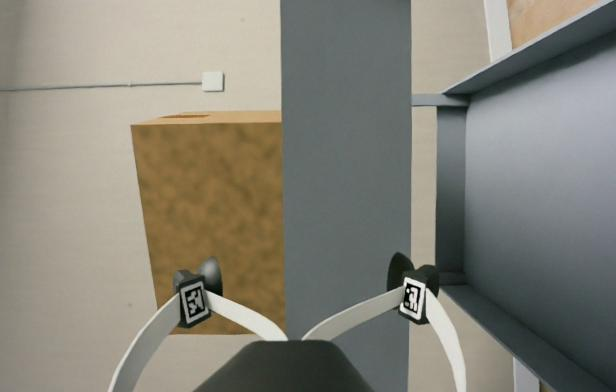

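Call:
{"api": "move", "payload": {
  "blocking": false,
  "r2": {"base":{"translate_m":0.018},"pace":"slow","contact_limits":{"translate_m":0.2}},
  "cameras": []
}}

Call:
{"api": "wait", "payload": {
  "seconds": 0.8,
  "cameras": []
}}

Call:
{"api": "move", "payload": {
  "blocking": false,
  "r2": {"joints":{"gripper_m":-0.025}},
  "cameras": []
}}

Call:
{"api": "wait", "payload": {
  "seconds": 2,
  "cameras": []
}}

Call:
{"api": "move", "payload": {
  "blocking": false,
  "r2": {"base":{"translate_m":-0.32,"strafe_m":0.04},"pace":"slow","contact_limits":{"translate_m":0.4}},
  "cameras": []
}}

Call:
{"api": "wait", "payload": {
  "seconds": 4.2,
  "cameras": ["r2_head_camera","r2_head_left_camera","r2_head_right_camera","r2_wrist_camera"]
}}

Scene clock: 1164.03 s.
move: r2 moving
r1: as last shown
r1.lidar_m: 4.05 2.72 2.01 1.91 2.05 1.77 1.68 1.82 2.53 2.78 2.93 4.07
r1.motor_effort: lift_m=+20(20) arm_m=+4(4) wheel_0=+2(3) wheel_1=+3(3) wheel_2=-1(1)
r1.servo_current: wrist_yaw_rad=52(59) wrist_pitch_rad=59(59) wrist_roll_rad=65(65) gripper_m=39(46)
r1.contact_limits: translate_m 0.6
r1.wrist_depth_mm: - 133 133 - - - - / - 116 133 - - - - / - 114 139 - - - - / 106 134 185 - - - - / 207 1708 - 1618 - - 1661 / 221 1205 194 1182 187 1118 1098 / 220 750 750 798 778 759 759
r2.base_odometry: x=-5.860 y=-0.927 heading=+3.006
r2.turned_by_wheels: +0.000
r2.turned_by_imu: +0.001
r2.base_tilt: forward=-0.7 right=+0.1
r2.lidar_m: 0.42 1.62 2.07 1.94 1.95 1.32 1.23 1.32 1.57 2.78 2.50 0.45
r2.base_status: translate_m moving
r2.joint_positions: lift_m=+0.685 arm_m=+0.000 wrist_yaw_rad=-0.047 wrist_pitch_rad=+0.005 wrist_roll_rad=+1.568 gripper_m=+0.100
r2.joint_status: not commanded
r2.measured_speeds: translate_m=+0.037 strafe_m=-0.001 rotate_rad=-0.001 lift_m=+0.000 arm_m=+0.000 wrist_yaw_rad=+0.000 wrist_pitch_rad=+0.000 wrist_roll_rad=+0.000
r2.motor_effort: lift_m=+20(21) arm_m=-4(4) wheel_0=+5(10) wheel_1=+6(6) wheel_2=-7(10)
r2.servo_current: wrist_yaw_rad=39(59) wrist_pitch_rad=39(46) wrist_roll_rad=52(59) gripper_m=46(59)
r2.contact_limits: translate_m 0.2
r2.hand_pose: x=+0.4548 y=-0.1010 z=+0.8616 quat_wxyz=(+0.708, +0.706, -0.015, -0.018) (m; r2's base frame)
r2.wrist_depth_mm: - - - 191 250 1464 1160 / - - - 193 252 732 - / - 459 459 196 255 842 - / - 473 477 198 257 854 - / - 496 492 201 260 - - / - 171 194 203 193 - - / - - - - - - 500
pictures: none
No camera images: "cameras" was empty.

Scene clock: 1164.67 s.
earlier move: r2 done
r1.base_odometry: x=-2.703 y=-1.017 heading=-2.340
r1.turned_by_wheels: +0.000
r1.turned_by_imu: +0.000
r1.base_tilt: forward=-1.6 right=+1.2
r1.lidar_m: 4.07 2.71 2.00 1.94 2.04 1.76 1.69 1.83 2.55 2.78 2.89 4.07
r1.base_status: not commanded
r1.joint_positions: lift_m=+0.124 arm_m=+0.000 wrist_yaw_rad=+3.196 wrist_pitch_rad=+0.002 wrist_roll_rad=+0.000 gripper_m=+0.056
r1.joint_status: not commanded
r1.measured_speeds: all 0
r1.motor_effort: lift_m=+20(20) arm_m=+4(4) wheel_0=+3(3) wheel_1=+3(3) wheel_2=-1(1)
r1.servo_current: wrist_yaw_rad=52(65) wrist_pitch_rad=39(59) wrist_roll_rad=52(65) gripper_m=39(46)
r1.contact_limits: translate_m 0.6
r1.hand_pose: x=-0.1218 y=+0.0716 z=+0.3019 quat_wxyz=(-0.027, -0.001, +0.000, +1.000) (m; r1's base frame)
r1.wrist_depth_mm: - 133 133 - - - - / - 116 133 - - - - / - 114 139 - - - - / 106 134 184 - - - - / 207 1756 - 1708 - - 1661 / 220 1205 194 1182 187 1138 1098 / 219 759 750 788 768 750 750
r2.base_odometry: x=-5.866 y=-0.926 heading=+3.006
r2.turned_by_wheels: +0.000
r2.turned_by_imu: +0.000
r2.base_tilt: forward=-0.7 right=+0.1
r2.lidar_m: 0.43 1.60 2.07 1.94 1.99 1.34 1.22 1.33 1.58 2.78 2.52 0.44
r2.base_status: done
r2.joint_positions: lift_m=+0.685 arm_m=+0.000 wrist_yaw_rad=-0.047 wrist_pitch_rad=+0.005 wrist_roll_rad=+1.568 gripper_m=+0.100
r2.joint_status: not commanded
r2.measured_speeds: all 0
r2.motor_effort: lift_m=+20(21) arm_m=-3(4) wheel_0=+3(10) wheel_1=+5(6) wheel_2=-6(10)
r2.servo_current: wrist_yaw_rad=52(59) wrist_pitch_rad=46(46) wrist_roll_rad=39(59) gripper_m=46(59)
r2.contact_limits: translate_m 0.2
r2.hand_pose: x=+0.4548 y=-0.1010 z=+0.8616 quat_wxyz=(+0.708, +0.706, -0.015, -0.018) (m; r2's base frame)
r2.wrist_depth_mm: - - - 185 242 1499 1160 / - - - 188 246 741 - / - 452 452 190 249 831 - / - 466 469 192 252 842 - / - 492 488 195 254 - - / - 172 195 195 194 - - / - - - - - - 496
wait: 0.63 of 0.8 s (r2 has come to rest)
pictures: none
No camera images: "cameras" was empty.

Scene clock: 1165.17 s.
move: r2 moving
r1: as last shown
r1.base_tilt: forward=-1.6 right=+1.3
r1.lidar_m: 4.05 2.69 2.00 1.93 2.03 1.76 1.70 1.82 2.55 2.79 2.92 4.07
r1.motor_effort: lift_m=+19(20) arm_m=+4(4) wheel_0=+2(3) wheel_1=+3(3) wheel_2=-1(1)
r1.servo_current: wrist_yaw_rad=52(65) wrist_pitch_rad=39(46) wrist_roll_rad=52(59) gripper_m=46(46)
r1.contact_limits: translate_m 0.6
r1.wrist_depth_mm: - 133 133 - - - - / - 116 133 - - - - / - 114 139 - - - - / 106 134 184 - - - - / 207 1708 - 1708 - - 1708 / 221 1229 193 1182 187 1160 1098 / 220 759 759 788 788 759 759
r2.base_odometry: x=-5.866 y=-0.926 heading=+3.006
r2.turned_by_wheels: +0.000
r2.turned_by_imu: +0.000
r2.base_tilt: forward=-0.7 right=+0.0
r2.lidar_m: 0.43 1.61 2.05 1.94 1.97 1.31 1.22 1.32 1.58 2.79 2.54 0.44
r2.base_status: not commanded
r2.joint_positions: lift_m=+0.685 arm_m=+0.000 wrist_yaw_rad=-0.047 wrist_pitch_rad=+0.005 wrist_roll_rad=+1.568 gripper_m=+0.083
r2.joint_status: gripper_m moving
r2.measured_speeds: all 0
r2.motor_effort: lift_m=+20(21) arm_m=-4(4) wheel_0=+3(3) wheel_1=+5(5) wheel_2=-6(6)
r2.servo_current: wrist_yaw_rad=46(52) wrist_pitch_rad=46(46) wrist_roll_rad=46(59) gripper_m=117(117)
r2.contact_limits: translate_m 0.2
r2.hand_pose: x=+0.4548 y=-0.1010 z=+0.8616 quat_wxyz=(+0.708, +0.706, -0.015, -0.018) (m; r2's base frame)
r2.wrist_depth_mm: - - - 185 243 1499 1182 / - - - 187 247 750 - / - 452 452 190 249 854 - / - 469 469 192 252 842 - / - 492 488 195 255 - - / - 508 196 196 190 - - / - - - - - - 500
pictures: none
No camera images: "cameras" was empty.

Scene clock: 1166.63 s.
earlier move: r2 done
r1.base_odometry: x=-2.703 y=-1.017 heading=-2.340
r1.turned_by_wheels: +0.000
r1.turned_by_imu: +0.000
r1.base_tilt: forward=-1.6 right=+1.2
r1.lidar_m: 4.06 2.69 2.02 1.93 2.05 1.77 1.68 1.80 2.55 2.78 2.92 4.08
r1.base_status: not commanded
r1.joint_positions: lift_m=+0.124 arm_m=+0.000 wrist_yaw_rad=+3.196 wrist_pitch_rad=+0.002 wrist_roll_rad=+0.000 gripper_m=+0.056
r1.joint_status: not commanded
r1.measured_speeds: all 0
r1.motor_effort: lift_m=+19(20) arm_m=+4(4) wheel_0=+2(3) wheel_1=+3(3) wheel_2=-1(1)
r1.servo_current: wrist_yaw_rad=52(72) wrist_pitch_rad=39(46) wrist_roll_rad=33(72) gripper_m=39(46)
r1.contact_limits: translate_m 0.6
r1.hand_pose: x=-0.1218 y=+0.0716 z=+0.3019 quat_wxyz=(-0.027, -0.001, +0.000, +1.000) (m; r1's base frame)
r1.wrist_depth_mm: - 133 133 - - - - / - 116 133 - - - - / - 114 139 - - - - / 106 135 184 - - - - / 206 1708 - 1708 - - 1708 / 221 1229 193 1182 187 1118 1098 / 219 759 759 778 759 768 750
r2.base_odometry: x=-5.866 y=-0.926 heading=+3.007
r2.turned_by_wheels: +0.000
r2.turned_by_imu: +0.000
r2.base_tilt: forward=-0.7 right=+0.0
r2.lidar_m: 0.42 1.61 2.08 1.93 1.95 1.33 1.23 1.33 1.61 2.78 2.52 0.43
r2.base_status: not commanded
r2.joint_positions: lift_m=+0.685 arm_m=+0.000 wrist_yaw_rad=-0.047 wrist_pitch_rad=+0.005 wrist_roll_rad=+1.568 gripper_m=-0.023
r2.joint_status: all done
r2.measured_speeds: all 0
r2.motor_effort: lift_m=+20(21) arm_m=-3(4) wheel_0=+2(3) wheel_1=+4(5) wheel_2=-1(6)
r2.servo_current: wrist_yaw_rad=59(65) wrist_pitch_rad=39(52) wrist_roll_rad=46(59) gripper_m=156(299)
r2.contact_limits: translate_m 0.2
r2.hand_pose: x=+0.4548 y=-0.1010 z=+0.8616 quat_wxyz=(+0.708, +0.706, -0.015, -0.018) (m; r2's base frame)
r2.wrist_depth_mm: - - - 179 236 1430 530 / - - - 181 239 759 - / - 442 445 185 243 831 - / - 462 462 186 245 842 - / - 484 484 189 249 - - / - 504 186 191 177 - - / - - - - - - -
wait: 1.47 of 2 s (r2 has come to rest)
pictures: none
No camera images: "cameras" was empty.

Scene clock: 1167.13 s.
move: r2 moving
r1: as last shown
r1.base_tilt: forward=-1.6 right=+1.3
r1.lidar_m: 4.04 2.72 2.01 1.94 2.06 1.77 1.71 1.82 2.52 2.80 2.93 4.08
r1.servo_current: wrist_yaw_rad=46(59) wrist_pitch_rad=39(52) wrist_roll_rad=59(59) gripper_m=39(46)
r1.contact_limits: translate_m 0.6
r1.wrist_depth_mm: - 133 133 - - - - / - 116 133 - - - - / - 114 139 - - - - / 106 134 184 - - - - / 207 1756 - 1618 - - 1661 / 220 1229 195 1205 187 1138 1098 / 219 759 768 788 768 759 759
r2.base_odometry: x=-5.854 y=-0.930 heading=+3.007
r2.turned_by_wheels: +0.000
r2.turned_by_imu: +0.000
r2.base_tilt: forward=-0.7 right=+0.1
r2.lidar_m: 0.43 1.60 2.08 1.93 1.94 1.32 1.17 1.31 1.56 2.78 2.55 0.46
r2.base_status: translate_m moving; strafe_m moving
r2.joint_positions: lift_m=+0.685 arm_m=+0.000 wrist_yaw_rad=-0.047 wrist_pitch_rad=+0.005 wrist_roll_rad=+1.568 gripper_m=-0.023
r2.joint_status: not commanded
r2.measured_speeds: translate_m=-0.048 strafe_m=+0.006 rotate_rad=+0.001 lift_m=+0.000 arm_m=+0.000 wrist_yaw_rad=+0.000 wrist_pitch_rad=+0.000 wrist_roll_rad=+0.000
r2.motor_effort: lift_m=+20(21) arm_m=-4(4) wheel_0=-6(12) wheel_1=-8(8) wheel_2=+15(15)
r2.servo_current: wrist_yaw_rad=39(59) wrist_pitch_rad=46(46) wrist_roll_rad=52(52) gripper_m=163(169)
r2.contact_limits: translate_m 0.4
r2.hand_pose: x=+0.4548 y=-0.1010 z=+0.8616 quat_wxyz=(+0.708, +0.706, -0.015, -0.018) (m; r2's base frame)
r2.wrist_depth_mm: - - - 185 241 1464 535 / - - - 187 246 768 - / - 445 452 190 248 842 - / - 469 473 192 253 854 - / - 496 496 196 256 - - / - 512 186 197 178 - - / - - - - - - 488
pictures: none
No camera images: "cameras" was empty.

Scene clock: 1171.13 s.
earlier move: r2 done
r1.base_odometry: x=-2.703 y=-1.017 heading=-2.340
r1.turned_by_wheels: +0.000
r1.turned_by_imu: +0.000
r1.base_tilt: forward=-1.6 right=+1.3
r1.lidar_m: 4.07 2.70 2.00 1.92 2.03 1.78 1.71 1.83 2.57 2.79 2.92 4.08
r1.base_status: not commanded
r1.joint_positions: lift_m=+0.124 arm_m=+0.000 wrist_yaw_rad=+3.196 wrist_pitch_rad=+0.002 wrist_roll_rad=+0.000 gripper_m=+0.056
r1.joint_status: not commanded
r1.measured_speeds: all 0
r1.motor_effort: lift_m=+20(20) arm_m=+4(4) wheel_0=+2(3) wheel_1=+3(3) wheel_2=-1(1)
r1.servo_current: wrist_yaw_rad=65(65) wrist_pitch_rad=33(52) wrist_roll_rad=52(72) gripper_m=52(52)
r1.contact_limits: translate_m 0.6
r1.hand_pose: x=-0.1218 y=+0.0716 z=+0.3019 quat_wxyz=(-0.027, -0.001, +0.000, +1.000) (m; r1's base frame)
r1.wrist_depth_mm: - 133 133 - - - - / - 116 133 - - - - / - 114 138 - - - - / 106 134 184 - - - - / 206 1708 - 1661 - - 1661 / 223 1182 193 1182 187 1118 1098 / 220 759 759 788 788 750 750
r2.base_odometry: x=-5.554 y=-1.009 heading=+3.006
r2.turned_by_wheels: -0.001
r2.turned_by_imu: +0.000
r2.base_tilt: forward=-0.7 right=+0.0
r2.lidar_m: 0.71 1.95 1.96 1.86 1.47 1.00 0.89 1.01 1.30 2.57 2.92 0.75
r2.base_status: done
r2.joint_positions: lift_m=+0.685 arm_m=+0.000 wrist_yaw_rad=-0.047 wrist_pitch_rad=+0.003 wrist_roll_rad=+1.568 gripper_m=-0.024
r2.joint_status: not commanded
r2.measured_speeds: all 0
r2.motor_effort: lift_m=+17(21) arm_m=-3(4) wheel_0=-5(12) wheel_1=-5(8) wheel_2=+4(16)
r2.servo_current: wrist_yaw_rad=46(59) wrist_pitch_rad=39(46) wrist_roll_rad=46(65) gripper_m=104(169)
r2.contact_limits: translate_m 0.4
r2.hand_pose: x=+0.4548 y=-0.1010 z=+0.8624 quat_wxyz=(+0.708, +0.706, -0.016, -0.018) (m; r2's base frame)
r2.wrist_depth_mm: - - - - - 1756 1118 / - - - 535 - 559 539 / - - 741 544 1118 554 544 / - - 768 559 - 559 554 / - - 820 564 - 564 564 / - - 181 199 172 569 569 / - - - - - - 1182
wait: 4.00 of 4.2 s (r2 has come to rest)
pictures: r2_head_camera, r2_head_left_camera, r2_head_right_camera, r2_wrist_camera
Images, in order (width x height): r2_head_camera 420x560, r2_head_left_camera 420x672, r2_head_right_camera 420x672, r2_wrist_camera 616x392.

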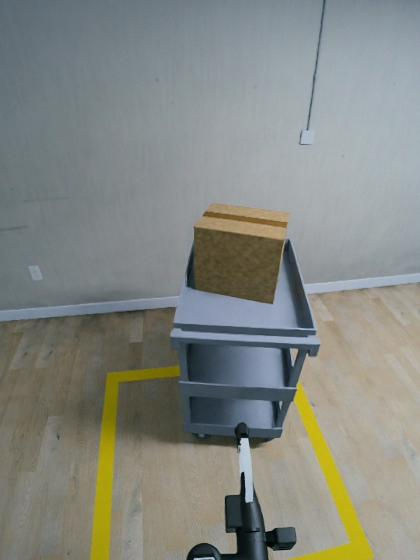

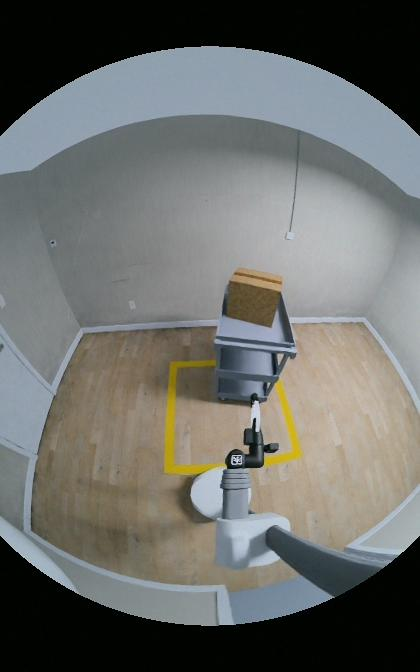

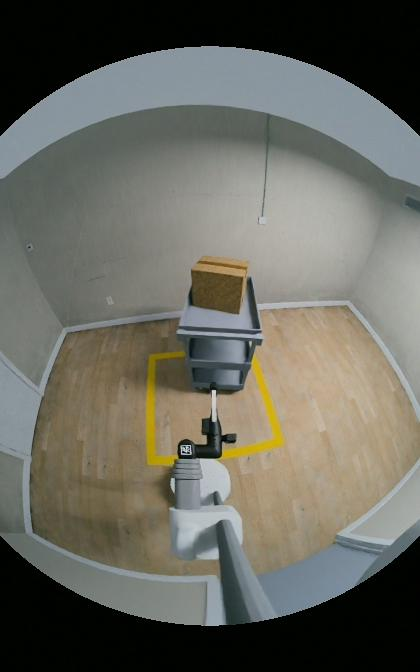

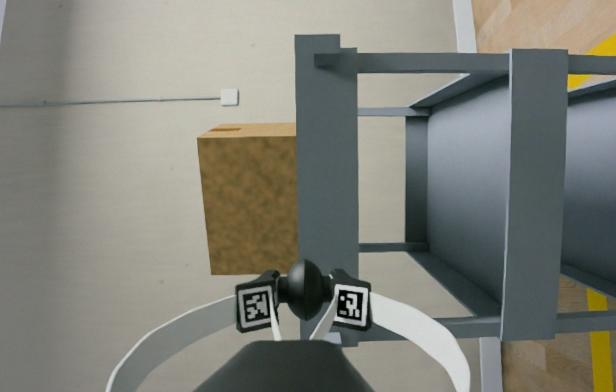

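Call:
{"api": "move", "payload": {
  "blocking": false,
  "r2": {"base":{"translate_m":0.3,"strafe_m":-0.012},"joints":{"gripper_m":0.1},"pace":"default"},
  "cameras": []
}}

Call:
{"api": "wait", "payload": {
  "seconds": 2,
  "cameras": ["r2_wrist_camera"]
}}

Scene clock: 1191.30 s.
move: r2 moving
r1: as last shown
r1.lidar_m: 4.06 2.69 2.01 1.94 2.05 1.76 1.71 1.81 2.55 2.78 2.93 4.06
r1.motor_effort: lift_m=+19(20) arm_m=+4(4) wheel_0=+2(3) wheel_1=+3(3) wheel_2=-1(1)
r1.servo_current: wrist_yaw_rad=33(65) wrist_pitch_rad=46(46) wrist_roll_rad=39(65) gripper_m=39(46)
r1.contact_limits: translate_m 0.6
r1.wrist_depth_mm: - 133 132 - - - - / - 116 133 - - - - / - 114 139 - - - - / 107 134 183 - - - - / 207 1708 - 1708 - - 1661 / 220 1182 193 1205 188 1138 1098 / 220 750 759 798 778 750 759
r2.base_odometry: x=-5.585 y=-1.004 heading=+3.006
r2.turned_by_wheels: +0.000
r2.turned_by_imu: +0.001
r2.base_tilt: forward=-0.7 right=+0.1
r2.lidar_m: 0.68 1.90 2.00 1.85 1.52 1.02 0.94 1.03 1.34 2.69 2.90 0.71
r2.base_status: translate_m moving; strafe_m moving
r2.joint_positions: lift_m=+0.685 arm_m=+0.000 wrist_yaw_rad=-0.047 wrist_pitch_rad=+0.003 wrist_roll_rad=+1.568 gripper_m=+0.002
r2.joint_status: gripper_m moving
r2.measured_speeds: translate_m=+0.120 strafe_m=-0.004 rotate_rad=+0.001 lift_m=+0.000 arm_m=+0.000 wrist_yaw_rad=+0.000 wrist_pitch_rad=+0.000 wrist_roll_rad=+0.000
r2.motor_effort: lift_m=+17(18) arm_m=-3(4) wheel_0=+6(11) wheel_1=+6(8) wheel_2=-12(14)
r2.servo_current: wrist_yaw_rad=46(59) wrist_pitch_rad=46(52) wrist_roll_rad=46(59) gripper_m=104(104)
r2.hand_pose: x=+0.4548 y=-0.1010 z=+0.8624 quat_wxyz=(+0.708, +0.706, -0.016, -0.018) (m; r2's base frame)
r2.wrist_depth_mm: - - - 449 - 1661 1118 / - - - 504 - 668 512 / - - 732 521 1098 - 517 / - - 750 525 1098 - 530 / - - 788 530 - - 535 / - - 184 192 176 - 549 / - 116 - - - 1430 1138
pictures: none
No camera images: "cameras" was empty.

Scene clock: 1193.27 s.
earlier move: r2 done
r1.base_odometry: x=-2.703 y=-1.017 heading=-2.340
r1.turned_by_wheels: +0.000
r1.turned_by_imu: +0.000
r1.base_tilt: forward=-1.6 right=+1.3
r1.lidar_m: 4.04 2.70 1.99 1.94 2.03 1.75 1.71 1.78 2.55 2.79 2.93 4.06
r1.base_status: not commanded
r1.joint_positions: lift_m=+0.124 arm_m=+0.000 wrist_yaw_rad=+3.196 wrist_pitch_rad=+0.002 wrist_roll_rad=+0.000 gripper_m=+0.056
r1.joint_status: not commanded
r1.measured_speeds: all 0
r1.motor_effort: lift_m=+20(20) arm_m=+4(4) wheel_0=+3(3) wheel_1=+3(3) wheel_2=-1(1)
r1.servo_current: wrist_yaw_rad=46(65) wrist_pitch_rad=33(46) wrist_roll_rad=52(72) gripper_m=39(46)
r1.contact_limits: translate_m 0.6
r1.hand_pose: x=-0.1218 y=+0.0716 z=+0.3019 quat_wxyz=(-0.027, -0.001, +0.000, +1.000) (m; r1's base frame)
r1.wrist_depth_mm: - 133 133 - - - - / - 116 133 - - - - / - 114 139 - - - - / 106 135 185 - - - - / 208 1661 - 1708 - - 1618 / 221 1205 194 1182 187 1118 1098 / 219 759 759 788 778 750 759
r2.base_odometry: x=-5.850 y=-0.957 heading=+3.006
r2.turned_by_wheels: +0.000
r2.turned_by_imu: +0.001
r2.base_tilt: forward=-0.7 right=+0.0
r2.lidar_m: 0.42 1.63 2.08 1.90 1.94 1.29 1.19 1.30 1.59 2.82 2.60 0.42
r2.base_status: done
r2.joint_positions: lift_m=+0.685 arm_m=+0.000 wrist_yaw_rad=-0.047 wrist_pitch_rad=+0.003 wrist_roll_rad=+1.568 gripper_m=+0.100
r2.joint_status: all done
r2.measured_speeds: all 0
r2.motor_effort: lift_m=+17(18) arm_m=-4(4) wheel_0=+4(12) wheel_1=+3(8) wheel_2=-4(14)
r2.servo_current: wrist_yaw_rad=52(65) wrist_pitch_rad=39(52) wrist_roll_rad=59(59) gripper_m=52(143)
r2.hand_pose: x=+0.4548 y=-0.1010 z=+0.8624 quat_wxyz=(+0.708, +0.706, -0.016, -0.018) (m; r2's base frame)
r2.wrist_depth_mm: - - - 187 245 1397 - / - - 445 190 247 798 - / - 455 455 194 252 842 - / - 477 480 195 255 842 - / - 504 504 259 258 - - / - 171 189 201 194 - - / - - - - - - 500
wait: 1.97 of 2 s (r2 has come to rest)
pictures: r2_wrist_camera
Images, in order (width x height): r2_wrist_camera 616x392.

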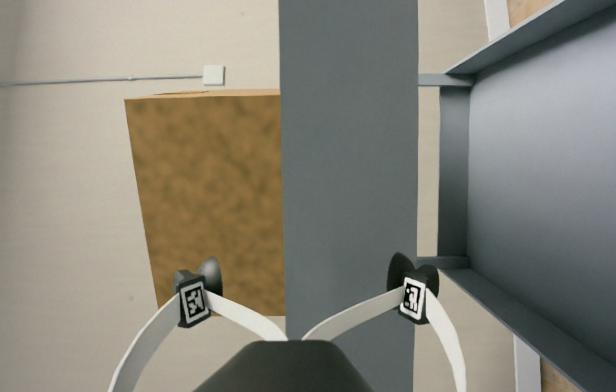

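Call:
{"api": "move", "payload": {
  "blocking": false,
  "r2": {"base":{"translate_m":0.022},"pace":"slow","contact_limits":{"translate_m":0.2}},
  "cameras": []
}}

Call:
{"api": "wait", "payload": {
  "seconds": 1.0,
  "cameras": []
}}

Call:
{"api": "move", "payload": {
  "blocking": false,
  "r2": {"joints":{"gripper_m":-0.038}},
  "cameras": []
}}

Call:
{"api": "wait", "payload": {
  "seconds": 2.2,
  "cameras": ["r2_wrist_camera"]
}}

Scene clock: 1199.07 s.
move: r2 moving
r1: as last shown
r1.lidar_m: 4.05 2.71 2.01 1.93 2.05 1.77 1.71 1.81 2.54 2.78 2.92 4.05
r1.motor_effort: lift_m=+19(20) arm_m=+4(4) wheel_0=+3(3) wheel_1=+3(3) wheel_2=-1(1)
r1.servo_current: wrist_yaw_rad=59(65) wrist_pitch_rad=46(52) wrist_roll_rad=39(65) gripper_m=39(46)
r1.contact_limits: translate_m 0.6
r1.wrist_depth_mm: - 133 133 - - - - / - 116 133 - - - - / - 114 138 - - - - / 106 135 185 - - - - / 207 1708 - 1708 - - 1661 / 221 1229 194 1182 187 1160 1078 / 219 759 759 788 778 759 741
r2.base_odometry: x=-5.862 y=-0.955 heading=+3.007
r2.turned_by_wheels: +0.000
r2.turned_by_imu: +0.001
r2.base_tilt: forward=-0.6 right=+0.0
r2.lidar_m: 0.41 1.61 2.06 1.88 1.91 1.31 1.23 1.31 1.61 2.80 2.53 0.45
r2.base_status: translate_m moving
r2.joint_positions: lift_m=+0.685 arm_m=+0.000 wrist_yaw_rad=-0.047 wrist_pitch_rad=+0.003 wrist_roll_rad=+1.568 gripper_m=+0.100
r2.joint_status: not commanded
r2.measured_speeds: translate_m=+0.046 strafe_m=+0.000 rotate_rad=-0.002 lift_m=+0.000 arm_m=+0.000 wrist_yaw_rad=+0.000 wrist_pitch_rad=+0.000 wrist_roll_rad=+0.000
r2.motor_effort: lift_m=+18(18) arm_m=-4(4) wheel_0=+6(10) wheel_1=+5(6) wheel_2=-8(10)
r2.servo_current: wrist_yaw_rad=59(59) wrist_pitch_rad=39(52) wrist_roll_rad=33(52) gripper_m=59(59)
r2.contact_limits: translate_m 0.2
r2.hand_pose: x=+0.4548 y=-0.1010 z=+0.8624 quat_wxyz=(+0.708, +0.706, -0.016, -0.018) (m; r2's base frame)
r2.wrist_depth_mm: - - - 177 234 1366 - / - - 436 180 238 - - / - 442 449 183 242 831 - / - 466 473 186 245 842 - / - 496 492 189 250 - - / - 171 189 191 194 - - / - - - - - - 500
pictures: none
No camera images: "cameras" was empty.

Scene clock: 1199.80 s.
earlier move: r2 done
r1.base_odometry: x=-2.703 y=-1.017 heading=-2.340
r1.turned_by_wheels: +0.000
r1.turned_by_imu: +0.000
r1.base_tilt: forward=-1.6 right=+1.3
r1.lidar_m: 4.06 2.69 1.98 1.95 2.05 1.75 1.68 1.80 2.54 2.79 2.91 4.09
r1.base_status: not commanded
r1.joint_positions: lift_m=+0.124 arm_m=+0.000 wrist_yaw_rad=+3.196 wrist_pitch_rad=+0.002 wrist_roll_rad=+0.000 gripper_m=+0.056
r1.joint_status: not commanded
r1.measured_speeds: all 0
r1.motor_effort: lift_m=+19(20) arm_m=+3(4) wheel_0=+2(3) wheel_1=+3(3) wheel_2=-1(1)
r1.servo_current: wrist_yaw_rad=39(65) wrist_pitch_rad=39(52) wrist_roll_rad=59(65) gripper_m=46(46)
r1.contact_limits: translate_m 0.6
r1.hand_pose: x=-0.1218 y=+0.0716 z=+0.3019 quat_wxyz=(-0.027, -0.001, +0.000, +1.000) (m; r1's base frame)
r1.wrist_depth_mm: - 134 133 - - - - / - 116 133 - - - - / - 114 139 - - - - / 106 134 184 - - - - / 207 1708 - 1661 - - 1661 / 222 1229 193 1205 187 1118 1098 / 218 750 750 778 778 759 732
r2.base_odometry: x=-5.871 y=-0.954 heading=+3.007
r2.turned_by_wheels: +0.000
r2.turned_by_imu: +0.000
r2.base_tilt: forward=-0.7 right=+0.1
r2.lidar_m: 0.42 1.60 2.06 1.90 1.93 1.35 1.23 1.32 1.59 2.82 2.51 0.41
r2.base_status: done
r2.joint_positions: lift_m=+0.685 arm_m=+0.000 wrist_yaw_rad=-0.048 wrist_pitch_rad=+0.003 wrist_roll_rad=+1.569 gripper_m=+0.100
r2.joint_status: not commanded
r2.measured_speeds: all 0
r2.motor_effort: lift_m=+17(18) arm_m=-3(4) wheel_0=+7(10) wheel_1=+7(7) wheel_2=-9(10)
r2.servo_current: wrist_yaw_rad=33(59) wrist_pitch_rad=33(52) wrist_roll_rad=52(59) gripper_m=52(59)
r2.contact_limits: translate_m 0.2
r2.hand_pose: x=+0.4547 y=-0.1013 z=+0.8624 quat_wxyz=(+0.708, +0.706, -0.016, -0.018) (m; r2's base frame)
r2.wrist_depth_mm: - - - 171 229 1430 - / - - 427 174 233 778 - / - 439 436 176 236 831 - / - 459 462 178 238 831 - / - 480 480 181 242 - - / - 171 189 183 198 - - / - - - - - - 488
wait: 0.73 of 1 s (r2 has come to rest)
pictures: none
No camera images: "cameras" was empty.

Scene clock: 1200.30 s.
move: r2 moving
r1: as last shown
r1.lidar_m: 4.06 2.71 1.99 1.93 2.05 1.77 1.70 1.80 2.53 2.79 2.94 4.04
r1.motor_effort: lift_m=+19(20) arm_m=+4(4) wheel_0=+2(3) wheel_1=+3(3) wheel_2=-1(1)
r1.servo_current: wrist_yaw_rad=52(52) wrist_pitch_rad=39(46) wrist_roll_rad=46(59) gripper_m=39(46)
r1.contact_limits: translate_m 0.6
r1.wrist_depth_mm: - 133 133 - - - - / - 116 133 - - - - / - 114 139 - - - - / 106 134 184 - - - - / 207 1708 - 1661 - - 1708 / 221 1229 193 1182 188 1118 1098 / 219 750 741 788 778 750 759
r2.base_odometry: x=-5.871 y=-0.954 heading=+3.007
r2.turned_by_wheels: +0.000
r2.turned_by_imu: +0.000
r2.base_tilt: forward=-0.7 right=+0.1
r2.lidar_m: 0.40 1.59 2.06 1.91 1.96 1.32 1.22 1.32 1.62 2.81 2.54 0.43
r2.base_status: not commanded
r2.joint_positions: lift_m=+0.685 arm_m=+0.000 wrist_yaw_rad=-0.048 wrist_pitch_rad=+0.003 wrist_roll_rad=+1.569 gripper_m=+0.083
r2.joint_status: gripper_m moving
r2.measured_speeds: all 0
r2.motor_effort: lift_m=+17(18) arm_m=-4(4) wheel_0=+7(7) wheel_1=+7(7) wheel_2=-9(9)
r2.servo_current: wrist_yaw_rad=59(59) wrist_pitch_rad=39(46) wrist_roll_rad=33(65) gripper_m=137(137)
r2.contact_limits: translate_m 0.2
r2.hand_pose: x=+0.4547 y=-0.1013 z=+0.8624 quat_wxyz=(+0.708, +0.706, -0.016, -0.018) (m; r2's base frame)
r2.wrist_depth_mm: - - - 171 229 1464 - / - - 427 174 233 768 - / - 439 439 177 236 831 - / - 455 459 179 239 831 - / - 488 477 181 241 - - / - 500 192 183 191 - - / - - - - - - 477
pictures: none
No camera images: "cameras" was empty.

Scene clock: 1201.83 s.
earlier move: r2 done
r1.base_odometry: x=-2.703 y=-1.017 heading=-2.340
r1.turned_by_wheels: +0.000
r1.turned_by_imu: +0.000
r1.base_tilt: forward=-1.6 right=+1.3
r1.lidar_m: 4.06 2.71 2.02 1.92 2.01 1.75 1.71 1.81 2.52 2.79 2.91 4.05
r1.base_status: not commanded
r1.joint_positions: lift_m=+0.124 arm_m=+0.000 wrist_yaw_rad=+3.196 wrist_pitch_rad=+0.002 wrist_roll_rad=+0.000 gripper_m=+0.056
r1.joint_status: not commanded
r1.measured_speeds: all 0
r1.motor_effort: lift_m=+20(20) arm_m=+4(4) wheel_0=+2(3) wheel_1=+3(3) wheel_2=-1(1)
r1.servo_current: wrist_yaw_rad=65(72) wrist_pitch_rad=46(52) wrist_roll_rad=39(65) gripper_m=39(46)
r1.contact_limits: translate_m 0.6
r1.hand_pose: x=-0.1218 y=+0.0716 z=+0.3019 quat_wxyz=(-0.027, -0.001, +0.000, +1.000) (m; r1's base frame)
r1.wrist_depth_mm: - 133 133 - - - - / - 116 133 - - - - / - 114 139 - - - - / 106 134 183 - - - - / 208 1708 - 1708 - - 1661 / 220 1205 193 1205 188 1138 1060 / 219 750 759 778 778 759 750
r2.base_odometry: x=-5.872 y=-0.954 heading=+3.007
r2.turned_by_wheels: +0.000
r2.turned_by_imu: +0.000
r2.base_tilt: forward=-0.7 right=+0.1
r2.lidar_m: 0.39 1.59 2.04 1.92 1.93 1.31 1.24 1.34 1.61 2.80 2.50 0.43
r2.base_status: not commanded
r2.joint_positions: lift_m=+0.685 arm_m=+0.000 wrist_yaw_rad=-0.049 wrist_pitch_rad=+0.005 wrist_roll_rad=+1.569 gripper_m=-0.036
r2.joint_status: all done
r2.measured_speeds: all 0
r2.motor_effort: lift_m=+17(18) arm_m=+4(4) wheel_0=-1(7) wheel_1=+3(7) wheel_2=+3(9)
r2.servo_current: wrist_yaw_rad=39(59) wrist_pitch_rad=46(52) wrist_roll_rad=52(65) gripper_m=137(332)
r2.contact_limits: translate_m 0.2
r2.hand_pose: x=+0.4546 y=-0.1015 z=+0.8617 quat_wxyz=(+0.708, +0.706, -0.015, -0.019) (m; r2's base frame)
r2.wrist_depth_mm: - - - 158 215 640 - / - 413 418 160 220 798 - / - 427 430 163 223 820 - / - 445 452 166 227 831 - / - 469 473 168 230 - - / - 492 185 171 178 - - / - - - - - - 492
wait: 1.53 of 2.2 s (r2 has come to rest)
pictures: r2_wrist_camera
Images, in order (width x height): r2_wrist_camera 616x392.

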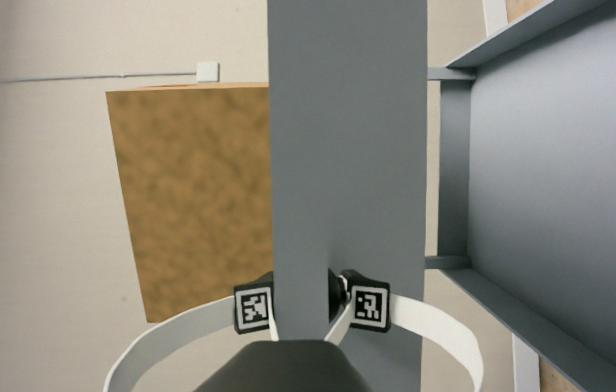

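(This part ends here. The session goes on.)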